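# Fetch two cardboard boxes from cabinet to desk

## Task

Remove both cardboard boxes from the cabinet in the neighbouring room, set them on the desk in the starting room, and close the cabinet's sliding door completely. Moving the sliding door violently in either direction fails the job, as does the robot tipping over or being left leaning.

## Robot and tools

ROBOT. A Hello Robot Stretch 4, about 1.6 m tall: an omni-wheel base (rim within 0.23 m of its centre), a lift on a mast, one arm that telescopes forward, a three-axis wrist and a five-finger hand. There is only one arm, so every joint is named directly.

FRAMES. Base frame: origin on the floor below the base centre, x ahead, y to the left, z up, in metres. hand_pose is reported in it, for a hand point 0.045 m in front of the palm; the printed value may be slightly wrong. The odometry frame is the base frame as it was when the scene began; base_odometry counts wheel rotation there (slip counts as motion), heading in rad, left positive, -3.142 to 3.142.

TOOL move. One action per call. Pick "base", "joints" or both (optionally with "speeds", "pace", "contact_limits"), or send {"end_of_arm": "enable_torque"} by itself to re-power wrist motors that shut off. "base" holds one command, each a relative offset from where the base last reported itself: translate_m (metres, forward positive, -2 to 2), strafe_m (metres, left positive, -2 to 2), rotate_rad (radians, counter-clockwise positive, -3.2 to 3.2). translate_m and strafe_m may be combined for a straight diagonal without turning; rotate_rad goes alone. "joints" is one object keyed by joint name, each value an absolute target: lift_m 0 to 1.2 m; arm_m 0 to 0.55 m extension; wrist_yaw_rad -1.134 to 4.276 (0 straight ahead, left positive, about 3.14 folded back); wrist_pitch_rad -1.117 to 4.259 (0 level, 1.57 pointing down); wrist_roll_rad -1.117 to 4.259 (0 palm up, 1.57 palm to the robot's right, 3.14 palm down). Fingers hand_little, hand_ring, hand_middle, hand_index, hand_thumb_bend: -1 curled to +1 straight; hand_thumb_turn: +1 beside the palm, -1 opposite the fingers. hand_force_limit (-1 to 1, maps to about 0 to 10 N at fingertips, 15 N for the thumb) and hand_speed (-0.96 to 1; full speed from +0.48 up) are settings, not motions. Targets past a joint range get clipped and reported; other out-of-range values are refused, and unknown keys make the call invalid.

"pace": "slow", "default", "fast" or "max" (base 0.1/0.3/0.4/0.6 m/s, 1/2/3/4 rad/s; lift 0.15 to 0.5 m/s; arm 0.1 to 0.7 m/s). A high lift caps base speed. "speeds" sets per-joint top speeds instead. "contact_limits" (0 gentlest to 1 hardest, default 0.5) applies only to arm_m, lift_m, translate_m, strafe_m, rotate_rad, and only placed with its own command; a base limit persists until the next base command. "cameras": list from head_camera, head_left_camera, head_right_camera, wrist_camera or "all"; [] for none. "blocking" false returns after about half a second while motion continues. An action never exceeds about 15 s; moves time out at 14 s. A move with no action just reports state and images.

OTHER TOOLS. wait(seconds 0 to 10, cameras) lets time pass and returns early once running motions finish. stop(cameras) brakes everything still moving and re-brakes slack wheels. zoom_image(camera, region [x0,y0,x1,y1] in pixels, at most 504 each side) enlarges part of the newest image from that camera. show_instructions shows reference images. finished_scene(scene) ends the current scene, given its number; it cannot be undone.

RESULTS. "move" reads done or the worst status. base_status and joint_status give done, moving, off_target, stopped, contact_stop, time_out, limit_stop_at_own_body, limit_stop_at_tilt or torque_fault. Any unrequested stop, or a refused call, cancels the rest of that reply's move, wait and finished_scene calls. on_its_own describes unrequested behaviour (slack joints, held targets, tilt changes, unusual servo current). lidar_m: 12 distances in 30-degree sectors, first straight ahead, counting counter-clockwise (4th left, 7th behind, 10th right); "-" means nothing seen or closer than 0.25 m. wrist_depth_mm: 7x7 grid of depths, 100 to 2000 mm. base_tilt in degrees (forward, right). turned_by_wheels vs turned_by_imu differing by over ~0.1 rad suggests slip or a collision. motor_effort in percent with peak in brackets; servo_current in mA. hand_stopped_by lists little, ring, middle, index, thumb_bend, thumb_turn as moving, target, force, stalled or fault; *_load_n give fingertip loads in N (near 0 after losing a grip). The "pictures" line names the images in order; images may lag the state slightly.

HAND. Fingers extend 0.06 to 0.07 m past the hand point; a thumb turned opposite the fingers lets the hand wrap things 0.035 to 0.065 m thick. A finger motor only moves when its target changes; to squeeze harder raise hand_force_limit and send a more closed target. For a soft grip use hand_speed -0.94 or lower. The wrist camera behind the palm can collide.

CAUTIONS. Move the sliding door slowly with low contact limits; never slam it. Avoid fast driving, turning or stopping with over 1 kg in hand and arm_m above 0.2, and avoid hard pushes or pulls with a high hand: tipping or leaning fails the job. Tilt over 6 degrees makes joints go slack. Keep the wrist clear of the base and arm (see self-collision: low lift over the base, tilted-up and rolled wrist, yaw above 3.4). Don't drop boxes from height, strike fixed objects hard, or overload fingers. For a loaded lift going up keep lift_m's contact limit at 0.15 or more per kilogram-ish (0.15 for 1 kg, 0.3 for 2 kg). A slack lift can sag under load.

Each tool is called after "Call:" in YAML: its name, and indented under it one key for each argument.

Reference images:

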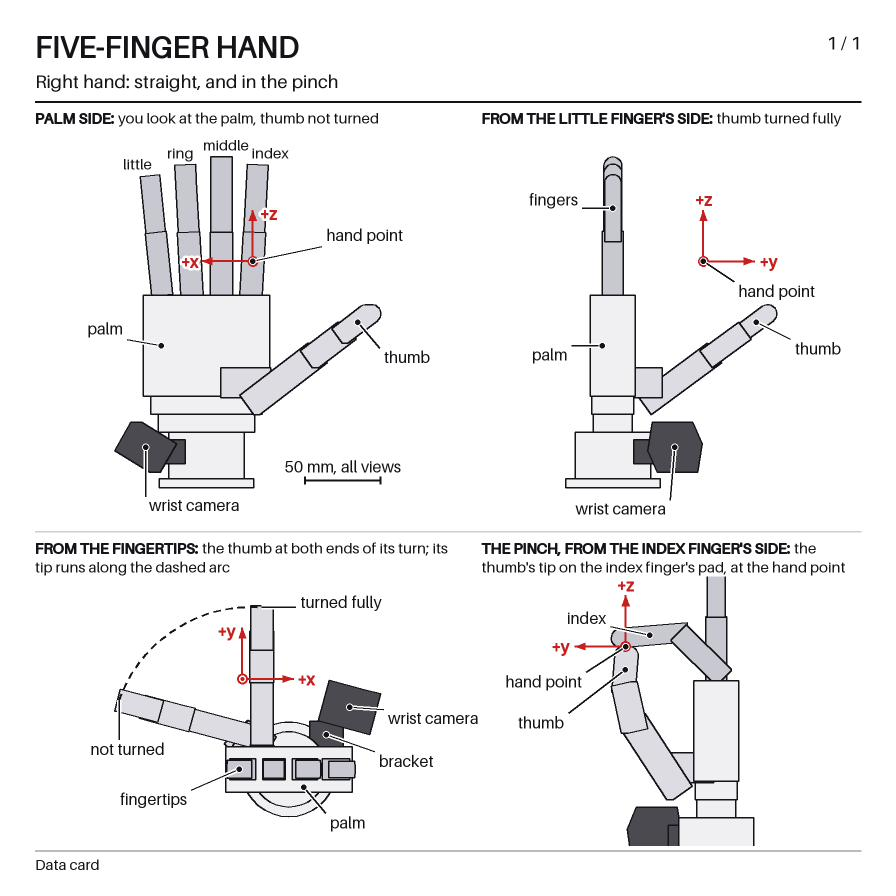

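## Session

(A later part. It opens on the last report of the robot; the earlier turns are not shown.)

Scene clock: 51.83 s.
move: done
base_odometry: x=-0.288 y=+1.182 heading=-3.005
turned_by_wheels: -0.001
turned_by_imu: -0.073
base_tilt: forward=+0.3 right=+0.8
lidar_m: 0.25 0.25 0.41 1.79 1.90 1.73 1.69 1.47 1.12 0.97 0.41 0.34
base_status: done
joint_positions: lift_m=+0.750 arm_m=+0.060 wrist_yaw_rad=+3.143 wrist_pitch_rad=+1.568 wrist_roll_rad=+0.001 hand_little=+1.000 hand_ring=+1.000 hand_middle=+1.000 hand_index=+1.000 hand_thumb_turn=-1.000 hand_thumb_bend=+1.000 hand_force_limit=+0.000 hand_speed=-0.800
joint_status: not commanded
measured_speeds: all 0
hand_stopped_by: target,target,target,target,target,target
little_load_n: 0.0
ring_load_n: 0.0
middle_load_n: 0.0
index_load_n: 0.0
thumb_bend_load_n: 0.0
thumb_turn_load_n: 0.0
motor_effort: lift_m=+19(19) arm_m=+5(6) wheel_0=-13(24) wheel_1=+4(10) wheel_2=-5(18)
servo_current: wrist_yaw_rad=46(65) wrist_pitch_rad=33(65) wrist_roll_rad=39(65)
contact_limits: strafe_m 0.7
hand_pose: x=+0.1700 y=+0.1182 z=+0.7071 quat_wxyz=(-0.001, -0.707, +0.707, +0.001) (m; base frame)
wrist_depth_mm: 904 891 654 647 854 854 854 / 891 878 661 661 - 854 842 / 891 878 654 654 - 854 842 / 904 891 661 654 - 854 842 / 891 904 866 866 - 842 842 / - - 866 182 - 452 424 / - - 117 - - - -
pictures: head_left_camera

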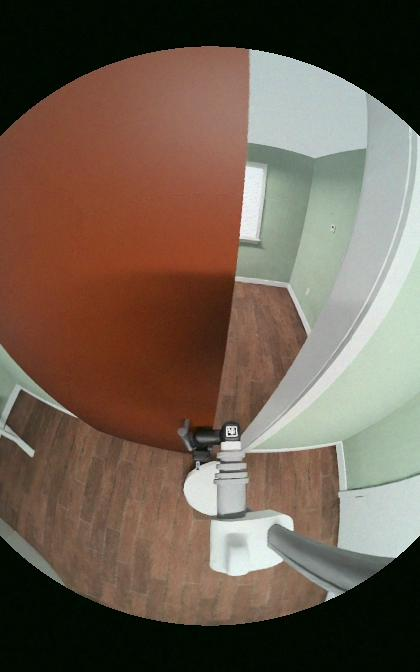

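Call:
move:
  base: {"rotate_rad": 0.075}
  pace: "slow"
  contact_limits: {"rotate_rad": 0.9}

Call:
move:
  base: {"strafe_m": 0.1, "translate_m": -0.005}
  pace: "slow"
  contact_limits: {"strafe_m": 0.7}

Call:
move:
  base: {"rotate_rad": 0.06}
  pace: "slow"
  contact_limits: {"rotate_rad": 0.9}
  cameras: ["head_left_camera"]

Scene clock: 53.27 s.
move: done
base_odometry: x=-0.289 y=+1.182 heading=-2.932
turned_by_wheels: +0.073
turned_by_imu: +0.069
base_tilt: forward=+0.4 right=+0.8
lidar_m: 0.25 0.25 0.43 1.78 1.98 1.71 1.68 1.41 1.11 0.79 0.36 0.35
base_status: done
joint_positions: lift_m=+0.750 arm_m=+0.060 wrist_yaw_rad=+3.140 wrist_pitch_rad=+1.572 wrist_roll_rad=+0.001 hand_little=+1.000 hand_ring=+1.000 hand_middle=+1.000 hand_index=+1.000 hand_thumb_turn=-1.000 hand_thumb_bend=+1.000 hand_force_limit=+0.000 hand_speed=-0.800
joint_status: not commanded
measured_speeds: all 0
hand_stopped_by: target,target,target,target,target,target
little_load_n: -0.5
ring_load_n: 0.0
middle_load_n: 0.0
index_load_n: 0.0
thumb_bend_load_n: 0.0
thumb_turn_load_n: 0.0
motor_effort: lift_m=+19(19) arm_m=+4(5) wheel_0=-14(23) wheel_1=-1(3) wheel_2=-4(15)
servo_current: wrist_yaw_rad=39(65) wrist_pitch_rad=33(52) wrist_roll_rad=33(46)
contact_limits: rotate_rad 0.9
hand_pose: x=+0.1713 y=+0.1184 z=+0.7068 quat_wxyz=(+0.001, -0.706, +0.708, -0.001) (m; base frame)
wrist_depth_mm: 891 878 647 654 854 854 842 / 891 891 654 647 - 842 842 / 891 866 654 654 - 854 831 / 878 866 654 647 - 842 842 / 878 878 878 866 - 854 831 / - - 878 182 - 430 404 / - 647 117 - - - -
pictures: none

Scene clock: 55.43 s.
move: done
base_odometry: x=-0.263 y=+1.086 heading=-2.934
turned_by_wheels: -0.002
turned_by_imu: -0.032
base_tilt: forward=+0.4 right=+0.9
lidar_m: 0.26 0.25 0.44 1.68 1.84 1.70 1.68 1.54 1.21 0.91 0.40 0.42
base_status: done
joint_positions: lift_m=+0.750 arm_m=+0.060 wrist_yaw_rad=+3.135 wrist_pitch_rad=+1.578 wrist_roll_rad=+0.001 hand_little=+1.000 hand_ring=+1.000 hand_middle=+1.000 hand_index=+1.000 hand_thumb_turn=-1.000 hand_thumb_bend=+1.000 hand_force_limit=+0.000 hand_speed=-0.800
joint_status: not commanded
measured_speeds: all 0
hand_stopped_by: target,target,target,target,target,target
little_load_n: 0.0
ring_load_n: 0.0
middle_load_n: 0.0
index_load_n: 0.0
thumb_bend_load_n: 0.0
thumb_turn_load_n: 0.0
motor_effort: lift_m=+19(19) arm_m=-4(4) wheel_0=-22(26) wheel_1=-1(9) wheel_2=-3(9)
servo_current: wrist_yaw_rad=39(59) wrist_pitch_rad=52(65) wrist_roll_rad=46(52)
contact_limits: strafe_m 0.7
hand_pose: x=+0.1732 y=+0.1186 z=+0.7065 quat_wxyz=(+0.003, -0.705, +0.710, -0.003) (m; base frame)
wrist_depth_mm: 891 854 654 654 842 854 842 / 891 878 654 647 - 854 842 / 878 891 654 654 - 831 842 / 878 866 654 661 - 854 842 / 891 878 878 878 - 707 723 / - 891 878 183 - 364 364 / 627 878 117 - - - -
pictures: none

Scene clock: 56.23 s.
move: done
base_odometry: x=-0.263 y=+1.086 heading=-2.875
turned_by_wheels: +0.059
turned_by_imu: +0.057
base_tilt: forward=+0.3 right=+0.8
lidar_m: 0.26 0.27 0.48 1.68 1.90 1.69 1.68 1.47 1.20 0.76 0.40 0.46
base_status: done
joint_positions: lift_m=+0.750 arm_m=+0.060 wrist_yaw_rad=+3.133 wrist_pitch_rad=+1.579 wrist_roll_rad=+0.001 hand_little=+1.000 hand_ring=+1.000 hand_middle=+1.000 hand_index=+1.000 hand_thumb_turn=-1.000 hand_thumb_bend=+1.000 hand_force_limit=+0.000 hand_speed=-0.800
joint_status: not commanded
measured_speeds: all 0
hand_stopped_by: target,target,target,target,target,target
little_load_n: 0.0
ring_load_n: 0.0
middle_load_n: 0.0
index_load_n: 0.0
thumb_bend_load_n: 0.0
thumb_turn_load_n: 0.0
motor_effort: lift_m=+19(19) arm_m=-4(4) wheel_0=-11(30) wheel_1=-1(6) wheel_2=-4(9)
servo_current: wrist_yaw_rad=46(65) wrist_pitch_rad=52(72) wrist_roll_rad=52(59)
contact_limits: rotate_rad 0.9
hand_pose: x=+0.1735 y=+0.1188 z=+0.7065 quat_wxyz=(+0.003, -0.704, +0.710, -0.003) (m; base frame)
wrist_depth_mm: 878 878 647 647 842 854 842 / 904 891 654 654 - 866 842 / 891 878 661 647 - 842 842 / 891 891 661 654 - 854 842 / 878 878 878 854 - 854 854 / - 866 878 183 - 492 469 / 891 878 117 - - - 297
pictures: head_left_camera

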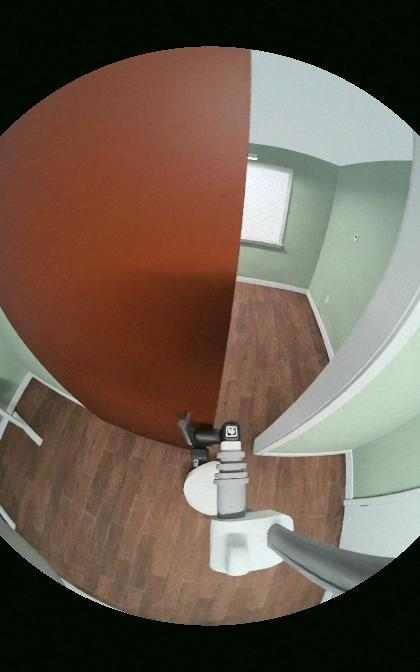

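Call:
move:
  base: {"strafe_m": 0.12, "translate_m": 0.002}
  pace: "slow"
  contact_limits: {"strafe_m": 0.7}
  cameras: ["head_left_camera"]

Scene clock: 58.87 s.
move: done
base_odometry: x=-0.234 y=+0.970 heading=-2.876
turned_by_wheels: -0.001
turned_by_imu: -0.092
base_tilt: forward=+0.4 right=+0.8
lidar_m: 0.27 0.26 0.40 1.58 1.73 1.71 1.67 1.71 1.31 0.95 0.47 0.55
base_status: done
joint_positions: lift_m=+0.750 arm_m=+0.060 wrist_yaw_rad=+3.143 wrist_pitch_rad=+1.568 wrist_roll_rad=+0.001 hand_little=+1.000 hand_ring=+1.000 hand_middle=+1.000 hand_index=+1.000 hand_thumb_turn=-1.000 hand_thumb_bend=+1.000 hand_force_limit=+0.000 hand_speed=-0.800
joint_status: not commanded
measured_speeds: all 0
hand_stopped_by: target,target,target,target,target,target
little_load_n: 0.0
ring_load_n: 0.0
middle_load_n: 0.0
index_load_n: 0.0
thumb_bend_load_n: 0.0
thumb_turn_load_n: 0.0
motor_effort: lift_m=+19(19) arm_m=+4(4) wheel_0=-11(23) wheel_1=+3(10) wheel_2=-6(14)
servo_current: wrist_yaw_rad=46(59) wrist_pitch_rad=33(59) wrist_roll_rad=33(59)
contact_limits: strafe_m 0.7
hand_pose: x=+0.1701 y=+0.1182 z=+0.7071 quat_wxyz=(-0.001, -0.707, +0.707, +0.001) (m; base frame)
wrist_depth_mm: 891 917 609 654 866 866 831 / 904 891 661 654 - 854 842 / 891 878 654 661 - 866 831 / 891 866 661 654 - 854 842 / 891 891 866 866 - 842 854 / - 891 866 183 - 492 459 / 878 854 117 - - - 307
pictures: head_left_camera

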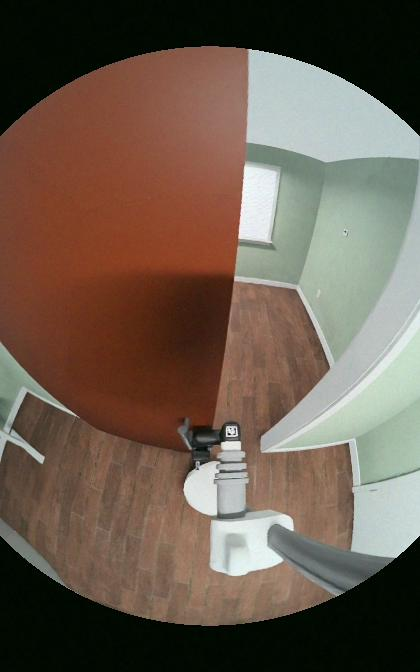

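Call:
move:
  base: {"rotate_rad": 0.09}
  pace: "slow"
  contact_limits: {"rotate_rad": 0.9}

Call:
move:
  base: {"strafe_m": 0.12, "translate_m": 0.0}
  pace: "slow"
  contact_limits: {"strafe_m": 0.7}

Call:
move:
  base: {"rotate_rad": 0.07}
  pace: "slow"
  contact_limits: {"rotate_rad": 0.9}
  cameras: ["head_left_camera"]

Scene clock: 60.13 s.
move: done
base_odometry: x=-0.234 y=+0.970 heading=-2.788
turned_by_wheels: +0.088
turned_by_imu: +0.082
base_tilt: forward=+0.3 right=+0.8
lidar_m: 0.26 0.25 0.46 1.61 1.78 1.69 1.68 1.61 1.30 0.76 0.46 2.34
base_status: done
joint_positions: lift_m=+0.750 arm_m=+0.060 wrist_yaw_rad=+3.139 wrist_pitch_rad=+1.573 wrist_roll_rad=+0.001 hand_little=+1.000 hand_ring=+1.000 hand_middle=+1.000 hand_index=+1.000 hand_thumb_turn=-1.000 hand_thumb_bend=+1.000 hand_force_limit=+0.000 hand_speed=-0.800
joint_status: not commanded
measured_speeds: all 0
hand_stopped_by: target,target,target,target,target,target
little_load_n: 0.0
ring_load_n: 0.0
middle_load_n: 0.0
index_load_n: 0.0
thumb_bend_load_n: 0.0
thumb_turn_load_n: 0.0
motor_effort: lift_m=+19(19) arm_m=+3(4) wheel_0=-14(21) wheel_1=-2(2) wheel_2=-4(14)
servo_current: wrist_yaw_rad=46(52) wrist_pitch_rad=46(52) wrist_roll_rad=52(52)
contact_limits: rotate_rad 0.9
hand_pose: x=+0.1715 y=+0.1184 z=+0.7068 quat_wxyz=(+0.001, -0.706, +0.708, -0.001) (m; base frame)
wrist_depth_mm: 878 866 654 647 854 842 831 / 904 878 661 647 - 854 831 / 878 878 654 647 - 842 842 / 891 878 661 661 - 854 842 / 891 878 866 878 - 842 842 / 809 891 866 183 - 459 439 / 891 891 117 - - - 300
pictures: none

Scene clock: 62.47 s.
move: done
base_odometry: x=-0.193 y=+0.858 heading=-2.789
turned_by_wheels: -0.001
turned_by_imu: -0.061
base_tilt: forward=+0.4 right=+0.8
lidar_m: 0.26 0.25 0.42 1.49 1.63 1.72 1.66 1.81 1.41 0.90 0.54 2.29
base_status: done
joint_positions: lift_m=+0.750 arm_m=+0.060 wrist_yaw_rad=+3.140 wrist_pitch_rad=+1.569 wrist_roll_rad=+0.001 hand_little=+1.000 hand_ring=+1.000 hand_middle=+1.000 hand_index=+1.000 hand_thumb_turn=-1.000 hand_thumb_bend=+1.000 hand_force_limit=+0.000 hand_speed=-0.800
joint_status: not commanded
measured_speeds: all 0
hand_stopped_by: target,target,target,target,target,target
little_load_n: 0.0
ring_load_n: 0.0
middle_load_n: 0.0
index_load_n: 0.0
thumb_bend_load_n: -0.5
thumb_turn_load_n: 0.0
motor_effort: lift_m=+19(19) arm_m=+4(4) wheel_0=-15(24) wheel_1=+2(9) wheel_2=-5(10)
servo_current: wrist_yaw_rad=26(59) wrist_pitch_rad=33(59) wrist_roll_rad=46(59)
contact_limits: strafe_m 0.7
hand_pose: x=+0.1704 y=+0.1184 z=+0.7070 quat_wxyz=(-0.001, -0.706, +0.708, +0.001) (m; base frame)
wrist_depth_mm: 891 878 647 654 866 842 854 / 891 891 654 654 - 842 854 / 891 878 654 654 - 854 854 / 891 878 654 654 - 854 854 / 891 891 866 866 - 842 842 / 891 866 891 183 - 473 442 / 891 891 117 - - - 301
pictures: none

Scene clock: 63.27 s.
move: done
base_odometry: x=-0.193 y=+0.858 heading=-2.721
turned_by_wheels: +0.068
turned_by_imu: +0.062
base_tilt: forward=+0.3 right=+0.7
lidar_m: 0.27 0.26 0.47 1.49 1.68 1.69 1.68 1.70 1.39 0.78 0.53 2.47
base_status: done
joint_positions: lift_m=+0.750 arm_m=+0.060 wrist_yaw_rad=+3.137 wrist_pitch_rad=+1.575 wrist_roll_rad=+0.001 hand_little=+1.000 hand_ring=+1.000 hand_middle=+1.000 hand_index=+1.000 hand_thumb_turn=-1.000 hand_thumb_bend=+1.000 hand_force_limit=+0.000 hand_speed=-0.800
joint_status: not commanded
measured_speeds: all 0
hand_stopped_by: target,target,target,target,target,target
little_load_n: 0.0
ring_load_n: 0.0
middle_load_n: 0.0
index_load_n: 0.0
thumb_bend_load_n: 0.0
thumb_turn_load_n: 0.0
motor_effort: lift_m=+19(19) arm_m=-1(4) wheel_0=-18(19) wheel_1=-3(3) wheel_2=-4(12)
servo_current: wrist_yaw_rad=46(52) wrist_pitch_rad=39(65) wrist_roll_rad=46(59)
contact_limits: rotate_rad 0.9
hand_pose: x=+0.1721 y=+0.1185 z=+0.7067 quat_wxyz=(+0.001, -0.705, +0.709, -0.001) (m; base frame)
wrist_depth_mm: 878 878 654 647 866 854 842 / 891 878 647 654 - 842 831 / 878 891 661 647 - 854 842 / 891 891 654 661 - 854 854 / 891 891 866 854 - 831 831 / 904 891 878 183 - 462 427 / 904 891 117 - - - 293
pictures: head_left_camera

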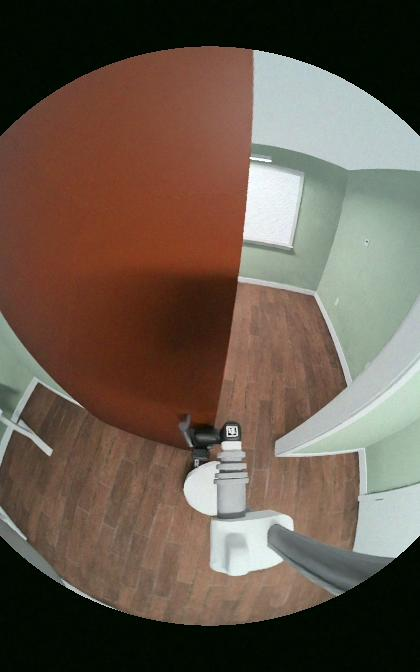

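Call:
move:
  base: {"strafe_m": 0.13, "translate_m": 0.003}
  pace: "slow"
  contact_limits: {"strafe_m": 0.7}

Call:
move:
  base: {"rotate_rad": 0.07}
  pace: "slow"
  contact_limits: {"rotate_rad": 0.9}
  cameras: ["head_left_camera","head_right_camera"]

Scene clock: 66.00 s.
move: done
base_odometry: x=-0.143 y=+0.739 heading=-2.723
turned_by_wheels: -0.002
turned_by_imu: -0.039
base_tilt: forward=+0.3 right=+0.8
lidar_m: 0.27 0.25 0.46 1.38 1.51 1.69 1.67 1.81 1.51 0.87 0.65 2.58
base_status: done
joint_positions: lift_m=+0.750 arm_m=+0.060 wrist_yaw_rad=+3.136 wrist_pitch_rad=+1.576 wrist_roll_rad=+0.001 hand_little=+1.000 hand_ring=+1.000 hand_middle=+1.000 hand_index=+1.000 hand_thumb_turn=-1.000 hand_thumb_bend=+1.000 hand_force_limit=+0.000 hand_speed=-0.800
joint_status: not commanded
measured_speeds: all 0
hand_stopped_by: target,target,target,target,target,target
little_load_n: 0.0
ring_load_n: 0.0
middle_load_n: 0.0
index_load_n: 0.0
thumb_bend_load_n: 0.0
thumb_turn_load_n: 0.0
motor_effort: lift_m=+19(19) arm_m=-4(4) wheel_0=-19(24) wheel_1=+1(9) wheel_2=-5(10)
servo_current: wrist_yaw_rad=26(65) wrist_pitch_rad=65(65) wrist_roll_rad=39(65)
contact_limits: strafe_m 0.7
hand_pose: x=+0.1727 y=+0.1186 z=+0.7066 quat_wxyz=(+0.002, -0.705, +0.709, -0.002) (m; base frame)
wrist_depth_mm: 878 878 654 654 854 842 842 / 878 878 647 647 - 842 842 / 891 878 647 654 - 854 831 / 878 891 661 654 - 866 842 / 891 891 878 878 - 778 820 / 891 878 878 183 - 430 394 / 891 891 117 - - - 278
pictures: none

Scene clock: 66.83 s.
move: done
base_odometry: x=-0.143 y=+0.739 heading=-2.655
turned_by_wheels: +0.069
turned_by_imu: +0.064
base_tilt: forward=+0.3 right=+0.8
lidar_m: 0.28 0.26 0.49 1.37 1.54 1.67 1.67 1.85 1.50 0.74 0.65 2.82
base_status: done
joint_positions: lift_m=+0.750 arm_m=+0.060 wrist_yaw_rad=+3.133 wrist_pitch_rad=+1.580 wrist_roll_rad=+0.001 hand_little=+1.000 hand_ring=+1.000 hand_middle=+1.000 hand_index=+1.000 hand_thumb_turn=-1.000 hand_thumb_bend=+1.000 hand_force_limit=+0.000 hand_speed=-0.800
joint_status: not commanded
measured_speeds: all 0
hand_stopped_by: target,target,target,target,target,target
little_load_n: 0.0
ring_load_n: 0.0
middle_load_n: 0.0
index_load_n: 0.0
thumb_bend_load_n: 0.0
thumb_turn_load_n: 0.0
motor_effort: lift_m=+19(19) arm_m=-4(4) wheel_0=-13(29) wheel_1=-1(5) wheel_2=-5(12)
servo_current: wrist_yaw_rad=52(59) wrist_pitch_rad=52(85) wrist_roll_rad=33(59)
contact_limits: rotate_rad 0.9
hand_pose: x=+0.1737 y=+0.1188 z=+0.7064 quat_wxyz=(+0.003, -0.704, +0.711, -0.003) (m; base frame)
wrist_depth_mm: 866 878 647 647 866 854 854 / 878 878 654 654 - 842 842 / 891 878 654 647 - 842 842 / 891 878 661 647 - 854 854 / 891 866 878 866 - 854 842 / 891 891 866 183 - 469 492 / 891 878 117 - - - 309
pictures: head_left_camera, head_right_camera

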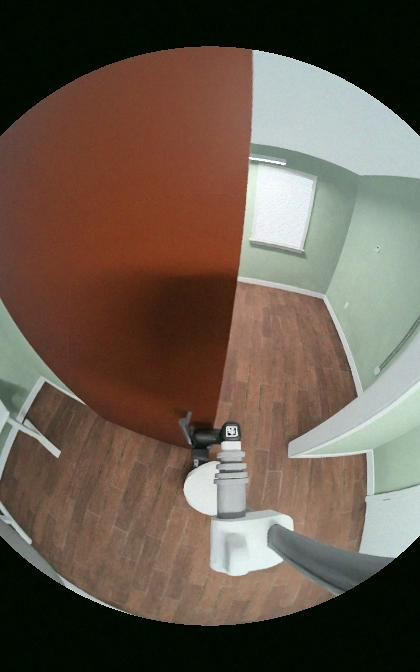

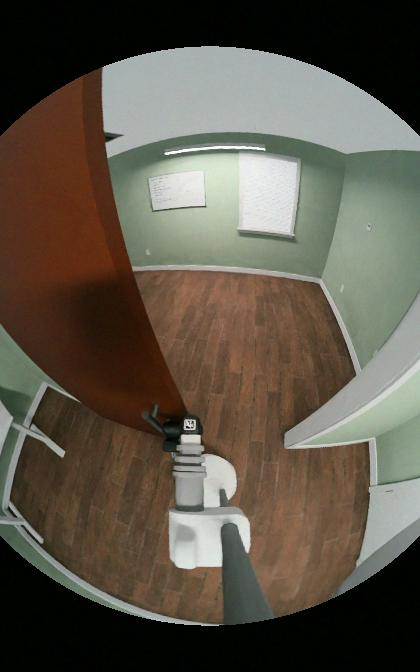

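Call:
move:
  base: {"translate_m": -0.16, "strafe_m": -0.28}

Call:
move:
  base: {"rotate_rad": -0.187}
  cameras: ["head_camera","head_left_camera","head_right_camera"]

Scene clock: 70.10 s.
move: done
base_odometry: x=-0.133 y=+1.061 heading=-2.654
turned_by_wheels: +0.000
turned_by_imu: -0.003
base_tilt: forward=+0.4 right=+0.7
lidar_m: 3.13 0.53 0.58 1.66 1.88 1.58 1.57 1.45 1.22 1.00 0.48 0.50
base_status: done
joint_positions: lift_m=+0.750 arm_m=+0.060 wrist_yaw_rad=+3.137 wrist_pitch_rad=+1.572 wrist_roll_rad=+0.001 hand_little=+1.000 hand_ring=+1.000 hand_middle=+1.000 hand_index=+1.000 hand_thumb_turn=-1.000 hand_thumb_bend=+1.000 hand_force_limit=+0.000 hand_speed=-0.800
joint_status: not commanded
measured_speeds: all 0
hand_stopped_by: target,target,target,target,target,target
little_load_n: 0.0
ring_load_n: 0.0
middle_load_n: 0.0
index_load_n: 0.0
thumb_bend_load_n: 0.0
thumb_turn_load_n: 0.0
motor_effort: lift_m=+19(19) arm_m=-4(4) wheel_0=+0(12) wheel_1=+1(9) wheel_2=+1(7)
servo_current: wrist_yaw_rad=46(65) wrist_pitch_rad=33(65) wrist_roll_rad=59(59)
hand_pose: x=+0.1715 y=+0.1186 z=+0.7069 quat_wxyz=(+0.000, -0.705, +0.709, +0.000) (m; base frame)
wrist_depth_mm: 878 866 654 640 854 854 842 / 878 878 661 647 - 866 842 / 866 891 654 661 - 842 842 / 878 878 661 654 - 854 854 / 878 878 878 878 - 854 854 / - 878 878 183 - - 842 / - 866 117 - - - 640
pictures: none

Scene clock: 71.00 s.
move: done
base_odometry: x=-0.133 y=+1.061 heading=-2.841
turned_by_wheels: -0.187
turned_by_imu: -0.190
base_tilt: forward=+0.3 right=+0.7
lidar_m: 3.12 0.55 0.55 1.69 1.77 1.64 1.56 1.62 1.27 1.21 0.60 0.49
base_status: done
joint_positions: lift_m=+0.750 arm_m=+0.060 wrist_yaw_rad=+3.137 wrist_pitch_rad=+1.572 wrist_roll_rad=+0.001 hand_little=+1.000 hand_ring=+1.000 hand_middle=+1.000 hand_index=+1.000 hand_thumb_turn=-1.000 hand_thumb_bend=+1.000 hand_force_limit=+0.000 hand_speed=-0.800
joint_status: not commanded
measured_speeds: all 0
hand_stopped_by: target,target,target,target,target,target
little_load_n: 0.0
ring_load_n: 0.0
middle_load_n: 0.0
index_load_n: 0.0
thumb_bend_load_n: 0.0
thumb_turn_load_n: 0.0
motor_effort: lift_m=+19(19) arm_m=-3(4) wheel_0=-1(6) wheel_1=+1(5) wheel_2=-1(5)
servo_current: wrist_yaw_rad=39(72) wrist_pitch_rad=26(59) wrist_roll_rad=39(52)
hand_pose: x=+0.1715 y=+0.1186 z=+0.7069 quat_wxyz=(+0.000, -0.705, +0.709, +0.000) (m; base frame)
wrist_depth_mm: 878 866 654 640 854 854 842 / 891 878 661 654 - 878 842 / 891 878 661 654 - 842 842 / 891 878 654 654 - 842 854 / 891 891 878 866 - 854 842 / 891 878 878 183 - 627 615 / - - 117 - - - 525
pictures: head_camera, head_left_camera, head_right_camera

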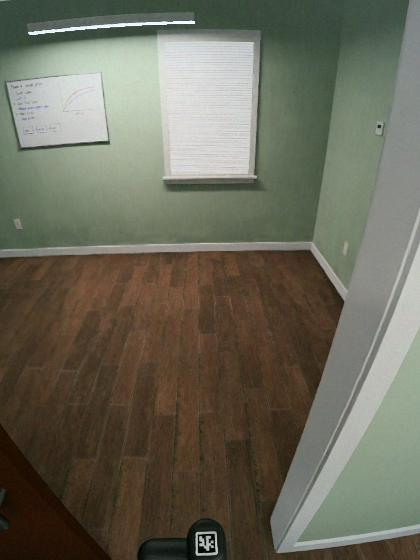

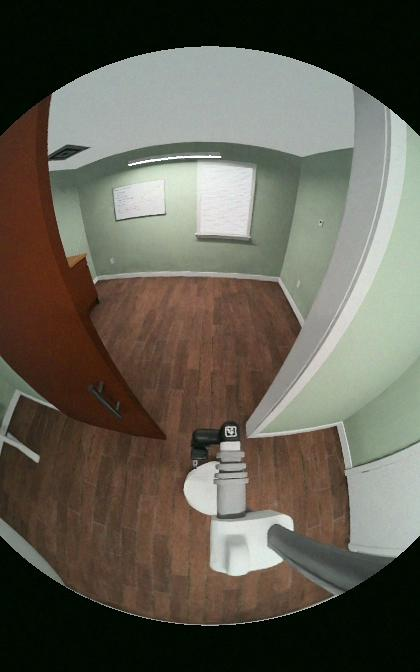

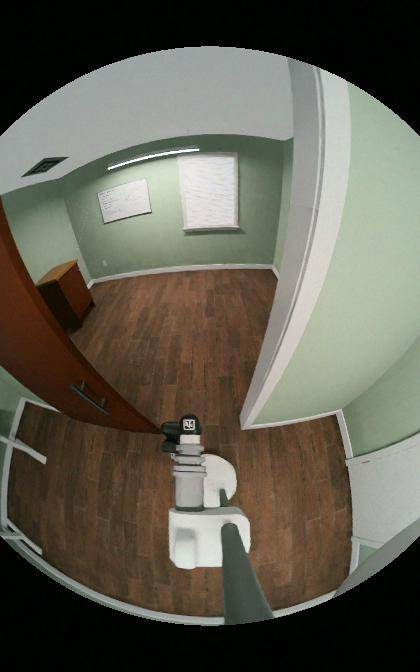

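Call:
move:
  base: {"translate_m": 0.13, "strafe_m": 0.063}

Call:
move:
  base: {"translate_m": 1.0}
  cameras: ["head_left_camera"]

Scene clock: 74.10 s.
move: done
base_odometry: x=-0.239 y=+0.963 heading=-2.842
turned_by_wheels: +0.000
turned_by_imu: -0.001
base_tilt: forward=+0.3 right=+0.7
lidar_m: 2.97 2.58 0.40 1.02 1.70 1.77 1.69 1.78 1.33 1.12 0.44 0.47
base_status: done
joint_positions: lift_m=+0.750 arm_m=+0.060 wrist_yaw_rad=+3.137 wrist_pitch_rad=+1.572 wrist_roll_rad=+0.001 hand_little=+1.000 hand_ring=+1.000 hand_middle=+1.000 hand_index=+1.000 hand_thumb_turn=-1.000 hand_thumb_bend=+1.000 hand_force_limit=+0.000 hand_speed=-0.800
joint_status: not commanded
measured_speeds: all 0
hand_stopped_by: target,target,target,target,target,target
little_load_n: 0.0
ring_load_n: 0.0
middle_load_n: 0.0
index_load_n: 0.0
thumb_bend_load_n: 0.0
thumb_turn_load_n: 0.0
motor_effort: lift_m=+19(19) arm_m=-4(4) wheel_0=+0(7) wheel_1=-1(9) wheel_2=+1(9)
servo_current: wrist_yaw_rad=33(65) wrist_pitch_rad=46(59) wrist_roll_rad=46(59)
hand_pose: x=+0.1715 y=+0.1186 z=+0.7069 quat_wxyz=(+0.000, -0.705, +0.709, +0.000) (m; base frame)
wrist_depth_mm: 878 878 654 654 878 866 854 / 891 878 654 654 - 842 842 / 891 891 654 647 - 866 854 / 891 878 654 654 - 854 854 / 891 866 866 878 - 517 424 / - 866 866 183 - - 854 / 691 878 117 - - - 842
pictures: none

Scene clock: 78.93 s.
move: done
base_odometry: x=-1.194 y=+0.667 heading=-2.842
turned_by_wheels: +0.000
turned_by_imu: -0.002
base_tilt: forward=+0.3 right=+0.8
lidar_m: 1.99 2.12 1.95 2.15 0.79 0.77 2.70 0.65 0.82 1.29 1.34 1.88
base_status: done
joint_positions: lift_m=+0.750 arm_m=+0.060 wrist_yaw_rad=+3.137 wrist_pitch_rad=+1.572 wrist_roll_rad=+0.001 hand_little=+1.000 hand_ring=+1.000 hand_middle=+1.000 hand_index=+1.000 hand_thumb_turn=-1.000 hand_thumb_bend=+1.000 hand_force_limit=+0.000 hand_speed=-0.800
joint_status: not commanded
measured_speeds: all 0
hand_stopped_by: target,target,target,target,target,target
little_load_n: 0.0
ring_load_n: 0.0
middle_load_n: 0.0
index_load_n: 0.0
thumb_bend_load_n: 0.0
thumb_turn_load_n: 0.0
motor_effort: lift_m=+19(19) arm_m=-4(4) wheel_0=-1(9) wheel_1=-2(6) wheel_2=+0(10)
servo_current: wrist_yaw_rad=46(65) wrist_pitch_rad=46(59) wrist_roll_rad=26(59)
hand_pose: x=+0.1714 y=+0.1186 z=+0.7069 quat_wxyz=(+0.000, -0.705, +0.709, +0.000) (m; base frame)
wrist_depth_mm: 891 878 647 647 866 854 854 / 878 891 654 654 - 854 854 / 878 878 654 647 - 866 842 / 891 878 647 654 - 866 854 / 878 878 878 854 - 842 842 / 891 878 878 183 - - 866 / 878 891 117 - - - 854
pictures: head_left_camera

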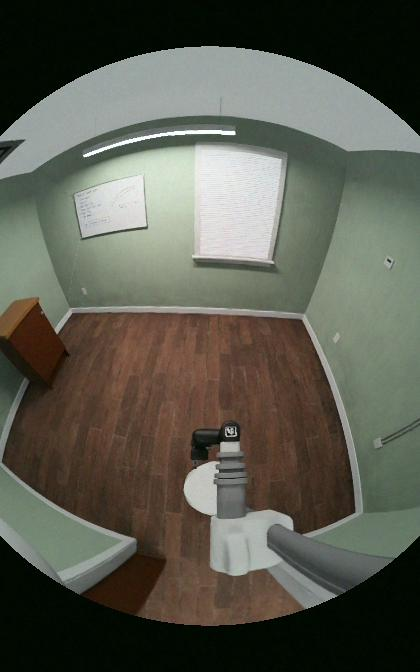

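Call:
move:
  base: {"rotate_rad": 1.5496}
  joints: {"wrist_yaw_rad": 0.0, "wrist_pitch_rad": 1.57, "wrist_roll_rad": 1.57, "lift_m": 0.7975, "arm_m": 0.05, "hand_thumb_bend": 0.5, "hand_index": 0.42, "hand_middle": 0.42}
  cameras: ["head_camera","head_left_camera","head_right_camera"]

Scene clock: 81.63 s.
move: done
base_odometry: x=-1.194 y=+0.667 heading=-1.292
turned_by_wheels: +1.550
turned_by_imu: +1.570
base_tilt: forward=+0.3 right=+0.7
lidar_m: 2.30 0.80 0.77 2.70 0.65 0.80 1.31 1.35 1.83 1.98 2.10 1.93
base_status: done
joint_positions: lift_m=+0.797 arm_m=+0.050 wrist_yaw_rad=+0.003 wrist_pitch_rad=+1.571 wrist_roll_rad=+1.568 hand_little=+1.000 hand_ring=+1.000 hand_middle=+0.420 hand_index=+0.420 hand_thumb_turn=-1.000 hand_thumb_bend=+0.500 hand_force_limit=+0.000 hand_speed=-0.800
joint_status: all done
measured_speeds: all 0
hand_stopped_by: target,target,target,target,target,target
little_load_n: 0.0
ring_load_n: 0.0
middle_load_n: 0.0
index_load_n: 0.0
thumb_bend_load_n: 0.0
thumb_turn_load_n: 0.0
motor_effort: lift_m=+24(27) arm_m=-5(8) wheel_0=+2(9) wheel_1=+1(7) wheel_2=+0(8)
servo_current: wrist_yaw_rad=20(137) wrist_pitch_rad=39(98) wrist_roll_rad=39(104)
hand_pose: x=+0.1907 y=-0.1478 z=+0.7540 quat_wxyz=(+0.000, +1.000, +0.003, +0.000) (m; base frame)
wrist_depth_mm: 931 917 917 904 904 904 917 / 931 931 904 917 917 904 917 / 931 931 931 917 917 904 891 / 931 946 917 931 - 621 891 / 931 931 917 917 - - 904 / 917 931 917 182 - - 904 / 946 917 117 - - - 917
pictures: head_camera, head_left_camera, head_right_camera

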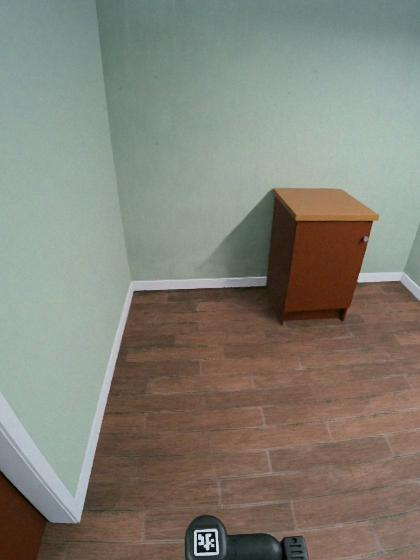

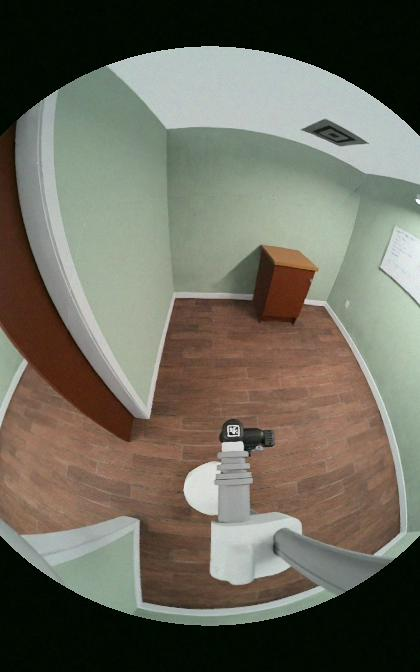

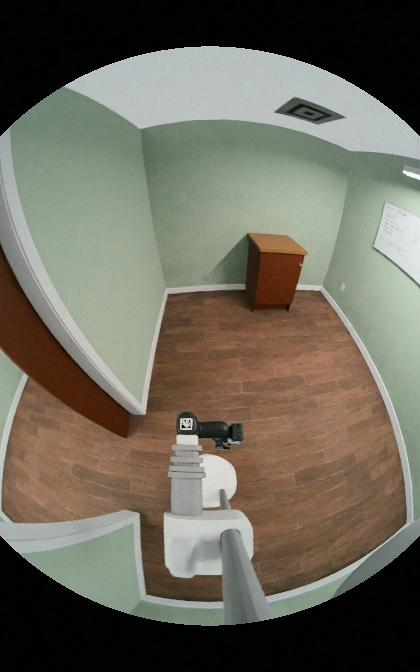

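Call:
move:
  base: {"translate_m": 0.9, "strafe_m": -0.9}
  cameras: ["head_camera","head_left_camera","head_right_camera"]

Scene clock: 88.23 s.
move: done
base_odometry: x=-1.812 y=-0.446 heading=-1.292
turned_by_wheels: +0.000
turned_by_imu: -0.005
base_tilt: forward=+0.3 right=+0.8
lidar_m: 0.92 0.97 1.54 1.46 1.65 2.06 2.19 1.57 1.17 1.11 1.16 1.00
base_status: done
joint_positions: lift_m=+0.797 arm_m=+0.050 wrist_yaw_rad=+0.003 wrist_pitch_rad=+1.571 wrist_roll_rad=+1.568 hand_little=+1.000 hand_ring=+1.000 hand_middle=+0.420 hand_index=+0.420 hand_thumb_turn=-1.000 hand_thumb_bend=+0.500 hand_force_limit=+0.000 hand_speed=-0.800
joint_status: not commanded
measured_speeds: all 0
hand_stopped_by: target,target,target,target,target,target
little_load_n: 0.0
ring_load_n: 0.0
middle_load_n: -0.5
index_load_n: 0.0
thumb_bend_load_n: 0.0
thumb_turn_load_n: 0.0
motor_effort: lift_m=+24(24) arm_m=-5(5) wheel_0=+0(10) wheel_1=+0(5) wheel_2=+2(9)
servo_current: wrist_yaw_rad=39(65) wrist_pitch_rad=39(59) wrist_roll_rad=39(59)
hand_pose: x=+0.1907 y=-0.1478 z=+0.7540 quat_wxyz=(+0.000, +1.000, +0.003, +0.000) (m; base frame)
wrist_depth_mm: 931 917 917 904 904 917 904 / 931 931 917 904 904 917 904 / 931 917 917 904 904 904 891 / 917 931 917 917 - 621 891 / 931 917 917 904 - - 904 / 931 931 917 182 - - 904 / 931 931 117 - - - 904
pictures: head_camera, head_left_camera, head_right_camera

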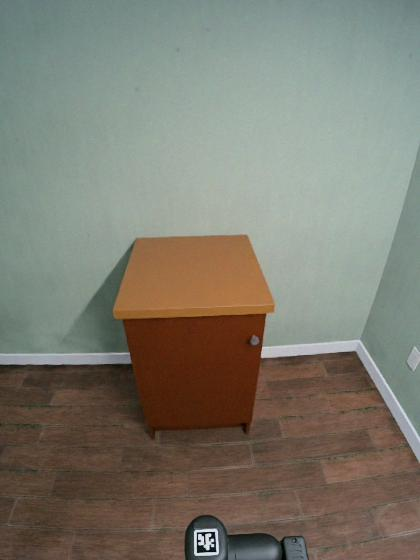

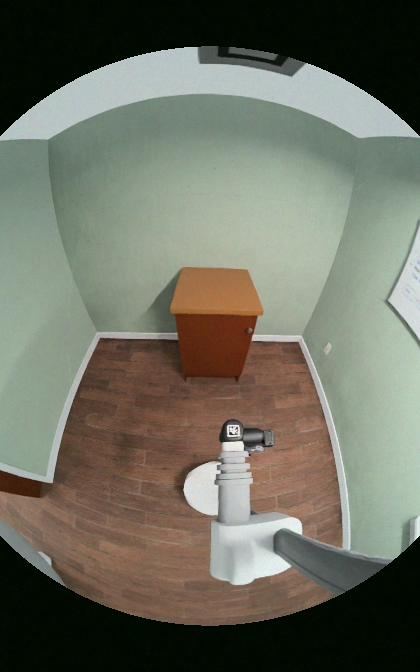

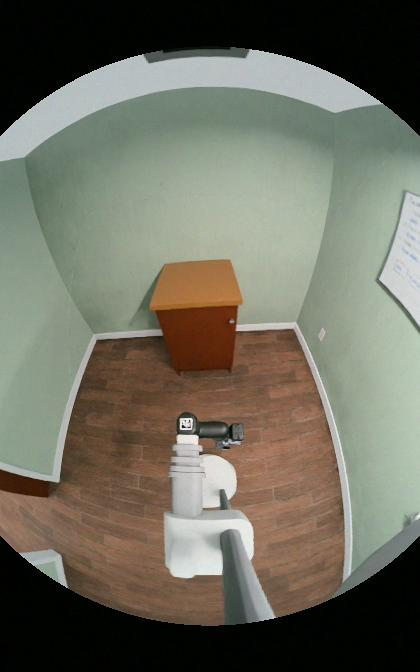

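Call:
zoom_image:
  camera: "head_camera"
  region: [100, 290, 290, 440]

Call:
zoom_image:
  camera: "head_left_camera"
  region: [160, 280, 280, 390]

Call:
zoom_image:
  camera: "head_right_camera"
  region: [140, 280, 260, 390]

Scaled by 2.653 from the camera's 420x560 image, which has a finer 1200x1600 frame.

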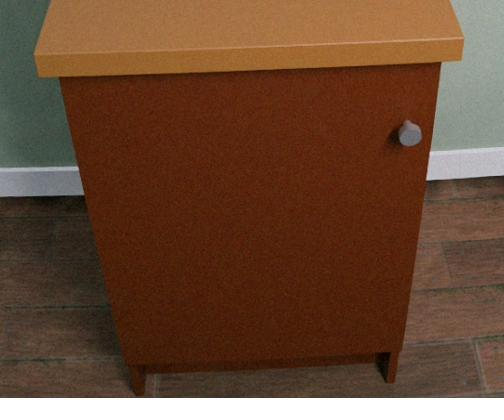

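Scaled by 4.200 from the camera's 420x672 image, which has a finer 600x960 frame.

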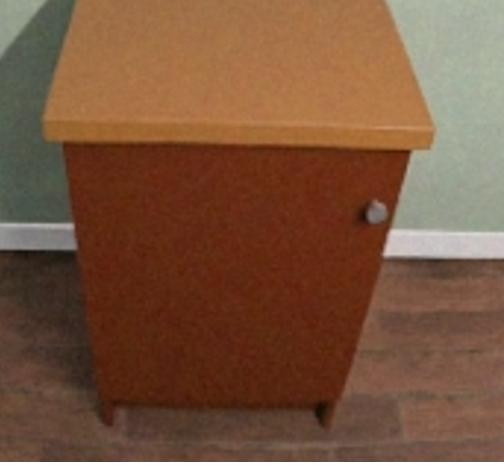

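Scaled by 4.200 from the camera's 420x672 image, which has a finer 600x960 frame.

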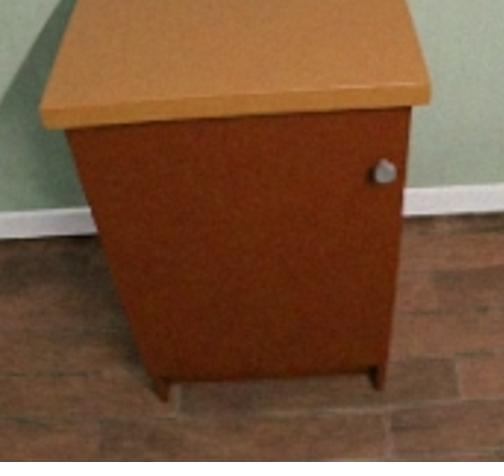

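Call:
move:
  base: {"rotate_rad": 1.5646}

Call:
move:
  base: {"translate_m": -0.555, "strafe_m": -0.7}

Call:
move:
  joints: {"arm_m": 0.19}
  speeds: {"arm_m": 0.2}
  cameras: ["head_camera","head_left_camera","head_right_camera","wrist_camera"]

Scene clock: 93.20 s.
move: done
base_odometry: x=-1.812 y=-0.446 heading=+0.273
turned_by_wheels: +1.565
turned_by_imu: +1.585
base_tilt: forward=+0.4 right=+0.7
lidar_m: 1.45 1.66 2.02 2.19 1.62 1.19 1.12 1.16 1.57 0.91 0.96 1.53
base_status: done
joint_positions: lift_m=+0.797 arm_m=+0.050 wrist_yaw_rad=+0.003 wrist_pitch_rad=+1.571 wrist_roll_rad=+1.568 hand_little=+1.000 hand_ring=+1.000 hand_middle=+0.420 hand_index=+0.420 hand_thumb_turn=-1.000 hand_thumb_bend=+0.500 hand_force_limit=+0.000 hand_speed=-0.800
joint_status: not commanded
measured_speeds: all 0
hand_stopped_by: target,target,target,target,target,target
little_load_n: 0.0
ring_load_n: 0.0
middle_load_n: 0.0
index_load_n: 0.0
thumb_bend_load_n: 0.0
thumb_turn_load_n: 0.0
motor_effort: lift_m=+24(24) arm_m=-4(5) wheel_0=+1(9) wheel_1=+2(7) wheel_2=+1(8)
servo_current: wrist_yaw_rad=46(65) wrist_pitch_rad=33(59) wrist_roll_rad=39(59)
hand_pose: x=+0.1907 y=-0.1478 z=+0.7540 quat_wxyz=(+0.000, +1.000, +0.003, +0.000) (m; base frame)
wrist_depth_mm: 946 904 917 917 904 891 891 / 931 917 931 917 917 917 904 / 931 917 917 917 904 917 917 / 946 917 891 931 - 668 904 / 931 917 931 917 - - 891 / 931 931 917 182 - - 904 / 931 917 117 - - - 904
pictures: none

Scene clock: 97.67 s.
move: done
base_odometry: x=-2.157 y=-1.270 heading=+0.273
turned_by_wheels: +0.000
turned_by_imu: -0.006
base_tilt: forward=+0.4 right=+0.8
lidar_m: 2.02 2.10 2.78 2.50 0.82 0.56 0.55 0.55 0.77 0.85 0.42 0.39
base_status: done
joint_positions: lift_m=+0.797 arm_m=+0.050 wrist_yaw_rad=+0.003 wrist_pitch_rad=+1.571 wrist_roll_rad=+1.568 hand_little=+1.000 hand_ring=+1.000 hand_middle=+0.420 hand_index=+0.420 hand_thumb_turn=-1.000 hand_thumb_bend=+0.500 hand_force_limit=+0.000 hand_speed=-0.800
joint_status: not commanded
measured_speeds: all 0
hand_stopped_by: target,target,target,target,target,target
little_load_n: 0.0
ring_load_n: 0.0
middle_load_n: 0.0
index_load_n: 0.0
thumb_bend_load_n: 0.0
thumb_turn_load_n: 0.0
motor_effort: lift_m=+24(24) arm_m=-5(5) wheel_0=-1(6) wheel_1=+0(9) wheel_2=-1(8)
servo_current: wrist_yaw_rad=20(78) wrist_pitch_rad=39(65) wrist_roll_rad=33(59)
hand_pose: x=+0.1907 y=-0.1478 z=+0.7541 quat_wxyz=(+0.000, +1.000, +0.003, +0.000) (m; base frame)
wrist_depth_mm: 279 289 452 931 904 917 904 / 402 418 508 917 904 917 891 / 715 759 917 917 917 904 878 / 946 931 904 917 - 668 904 / 931 917 904 917 - - 904 / 946 931 917 182 - - 904 / 917 917 117 - - - 891
pictures: none

Scene clock: 99.17 s.
move: done
base_odometry: x=-2.157 y=-1.270 heading=+0.273
turned_by_wheels: +0.000
turned_by_imu: -0.001
base_tilt: forward=+0.3 right=+0.8
lidar_m: 2.03 2.11 2.79 2.51 0.82 0.58 0.55 0.55 0.74 0.85 0.44 0.37
base_status: not commanded
joint_positions: lift_m=+0.797 arm_m=+0.190 wrist_yaw_rad=+0.003 wrist_pitch_rad=+1.571 wrist_roll_rad=+1.568 hand_little=+1.000 hand_ring=+1.000 hand_middle=+0.420 hand_index=+0.420 hand_thumb_turn=-1.000 hand_thumb_bend=+0.500 hand_force_limit=+0.000 hand_speed=-0.800
joint_status: all done
measured_speeds: all 0
hand_stopped_by: target,target,target,target,target,target
little_load_n: 0.0
ring_load_n: 0.0
middle_load_n: 0.0
index_load_n: 0.0
thumb_bend_load_n: 0.0
thumb_turn_load_n: 0.0
motor_effort: lift_m=+24(24) arm_m=+5(7) wheel_0=-1(1) wheel_1=+0(1) wheel_2=-1(1)
servo_current: wrist_yaw_rad=33(59) wrist_pitch_rad=26(59) wrist_roll_rad=33(59)
hand_pose: x=+0.3306 y=-0.1478 z=+0.7541 quat_wxyz=(+0.000, +1.000, +0.003, +0.000) (m; base frame)
wrist_depth_mm: 273 278 286 293 904 904 891 / 394 410 424 436 917 891 878 / 931 931 917 723 891 904 904 / 931 931 917 917 - - 891 / 931 931 917 917 - - - / 931 931 917 182 - - - / 931 946 117 - - - 891
pictures: head_camera, head_left_camera, head_right_camera, wrist_camera
camera_calibration:
wrist_camera: T_world_to_cam=[[-0.999076, 0.042649, -0.00528976, 0.364148], [0.0426675, 0.999083, -0.00341923, 0.13271], [0.00513908, -0.00364177, -0.99998, 0.904894], [0, 0, 0, 1]] pos_world=[0.353499, -0.144823, 0.907256]

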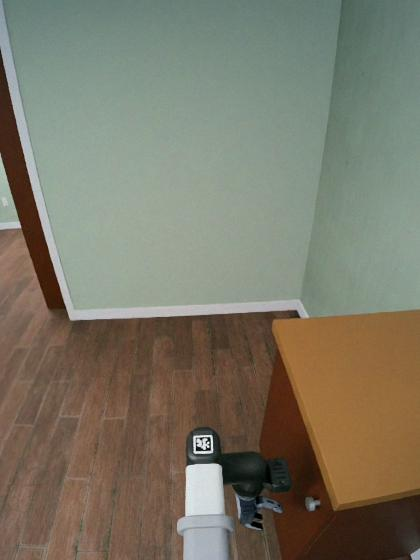

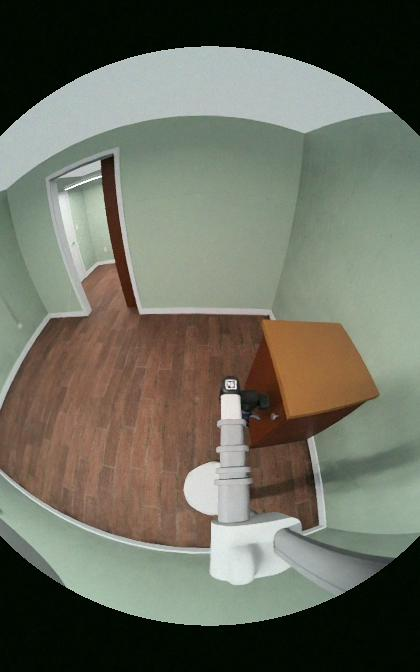

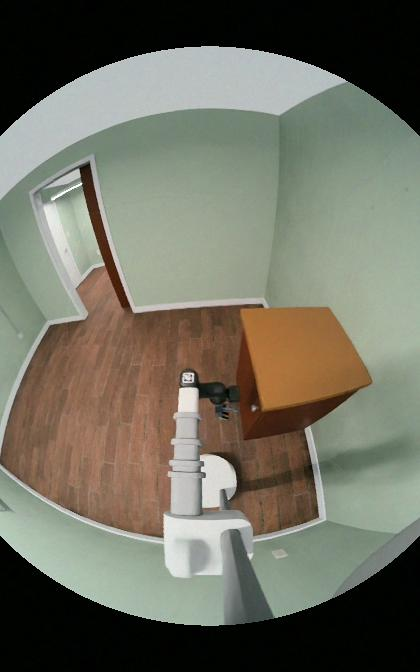

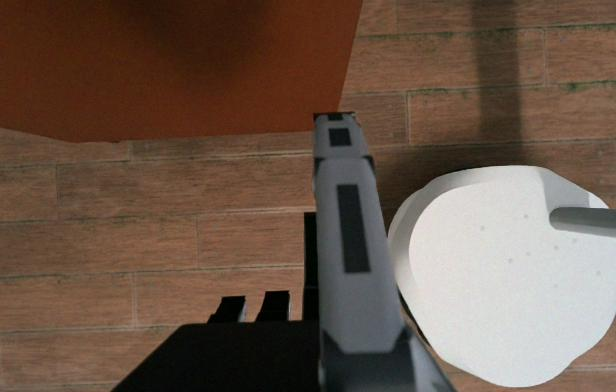

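Call:
zoom_image:
  camera: "head_camera"
  region: [220, 440, 360, 560]

Call:
zoom_image:
  camera: "head_right_camera"
  region: [190, 360, 290, 450]

Call:
zoom_image:
  camera: "head_left_camera"
  region: [220, 370, 320, 460]

Scaled by 3.600 from the camera's 420x560 image, which has a finer 1200x1600 frame.

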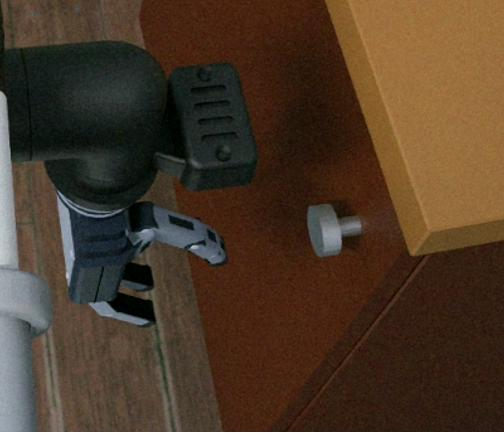

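Scaled by 5.040 from the camera's 420x672 image, which has a finer 600x960 frame.

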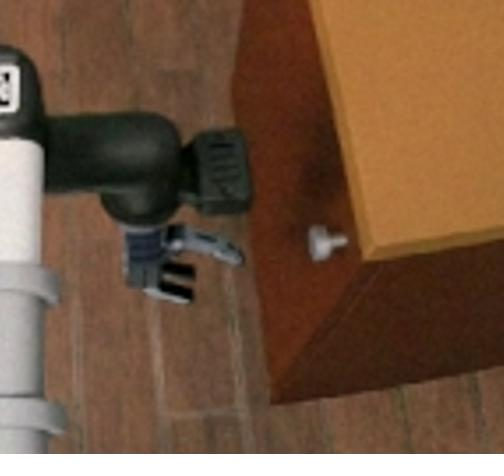

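Scaled by 5.040 from the camera's 420x672 image, which has a finer 600x960 frame.

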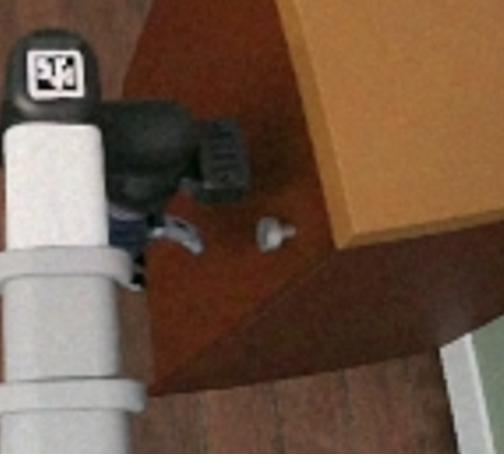

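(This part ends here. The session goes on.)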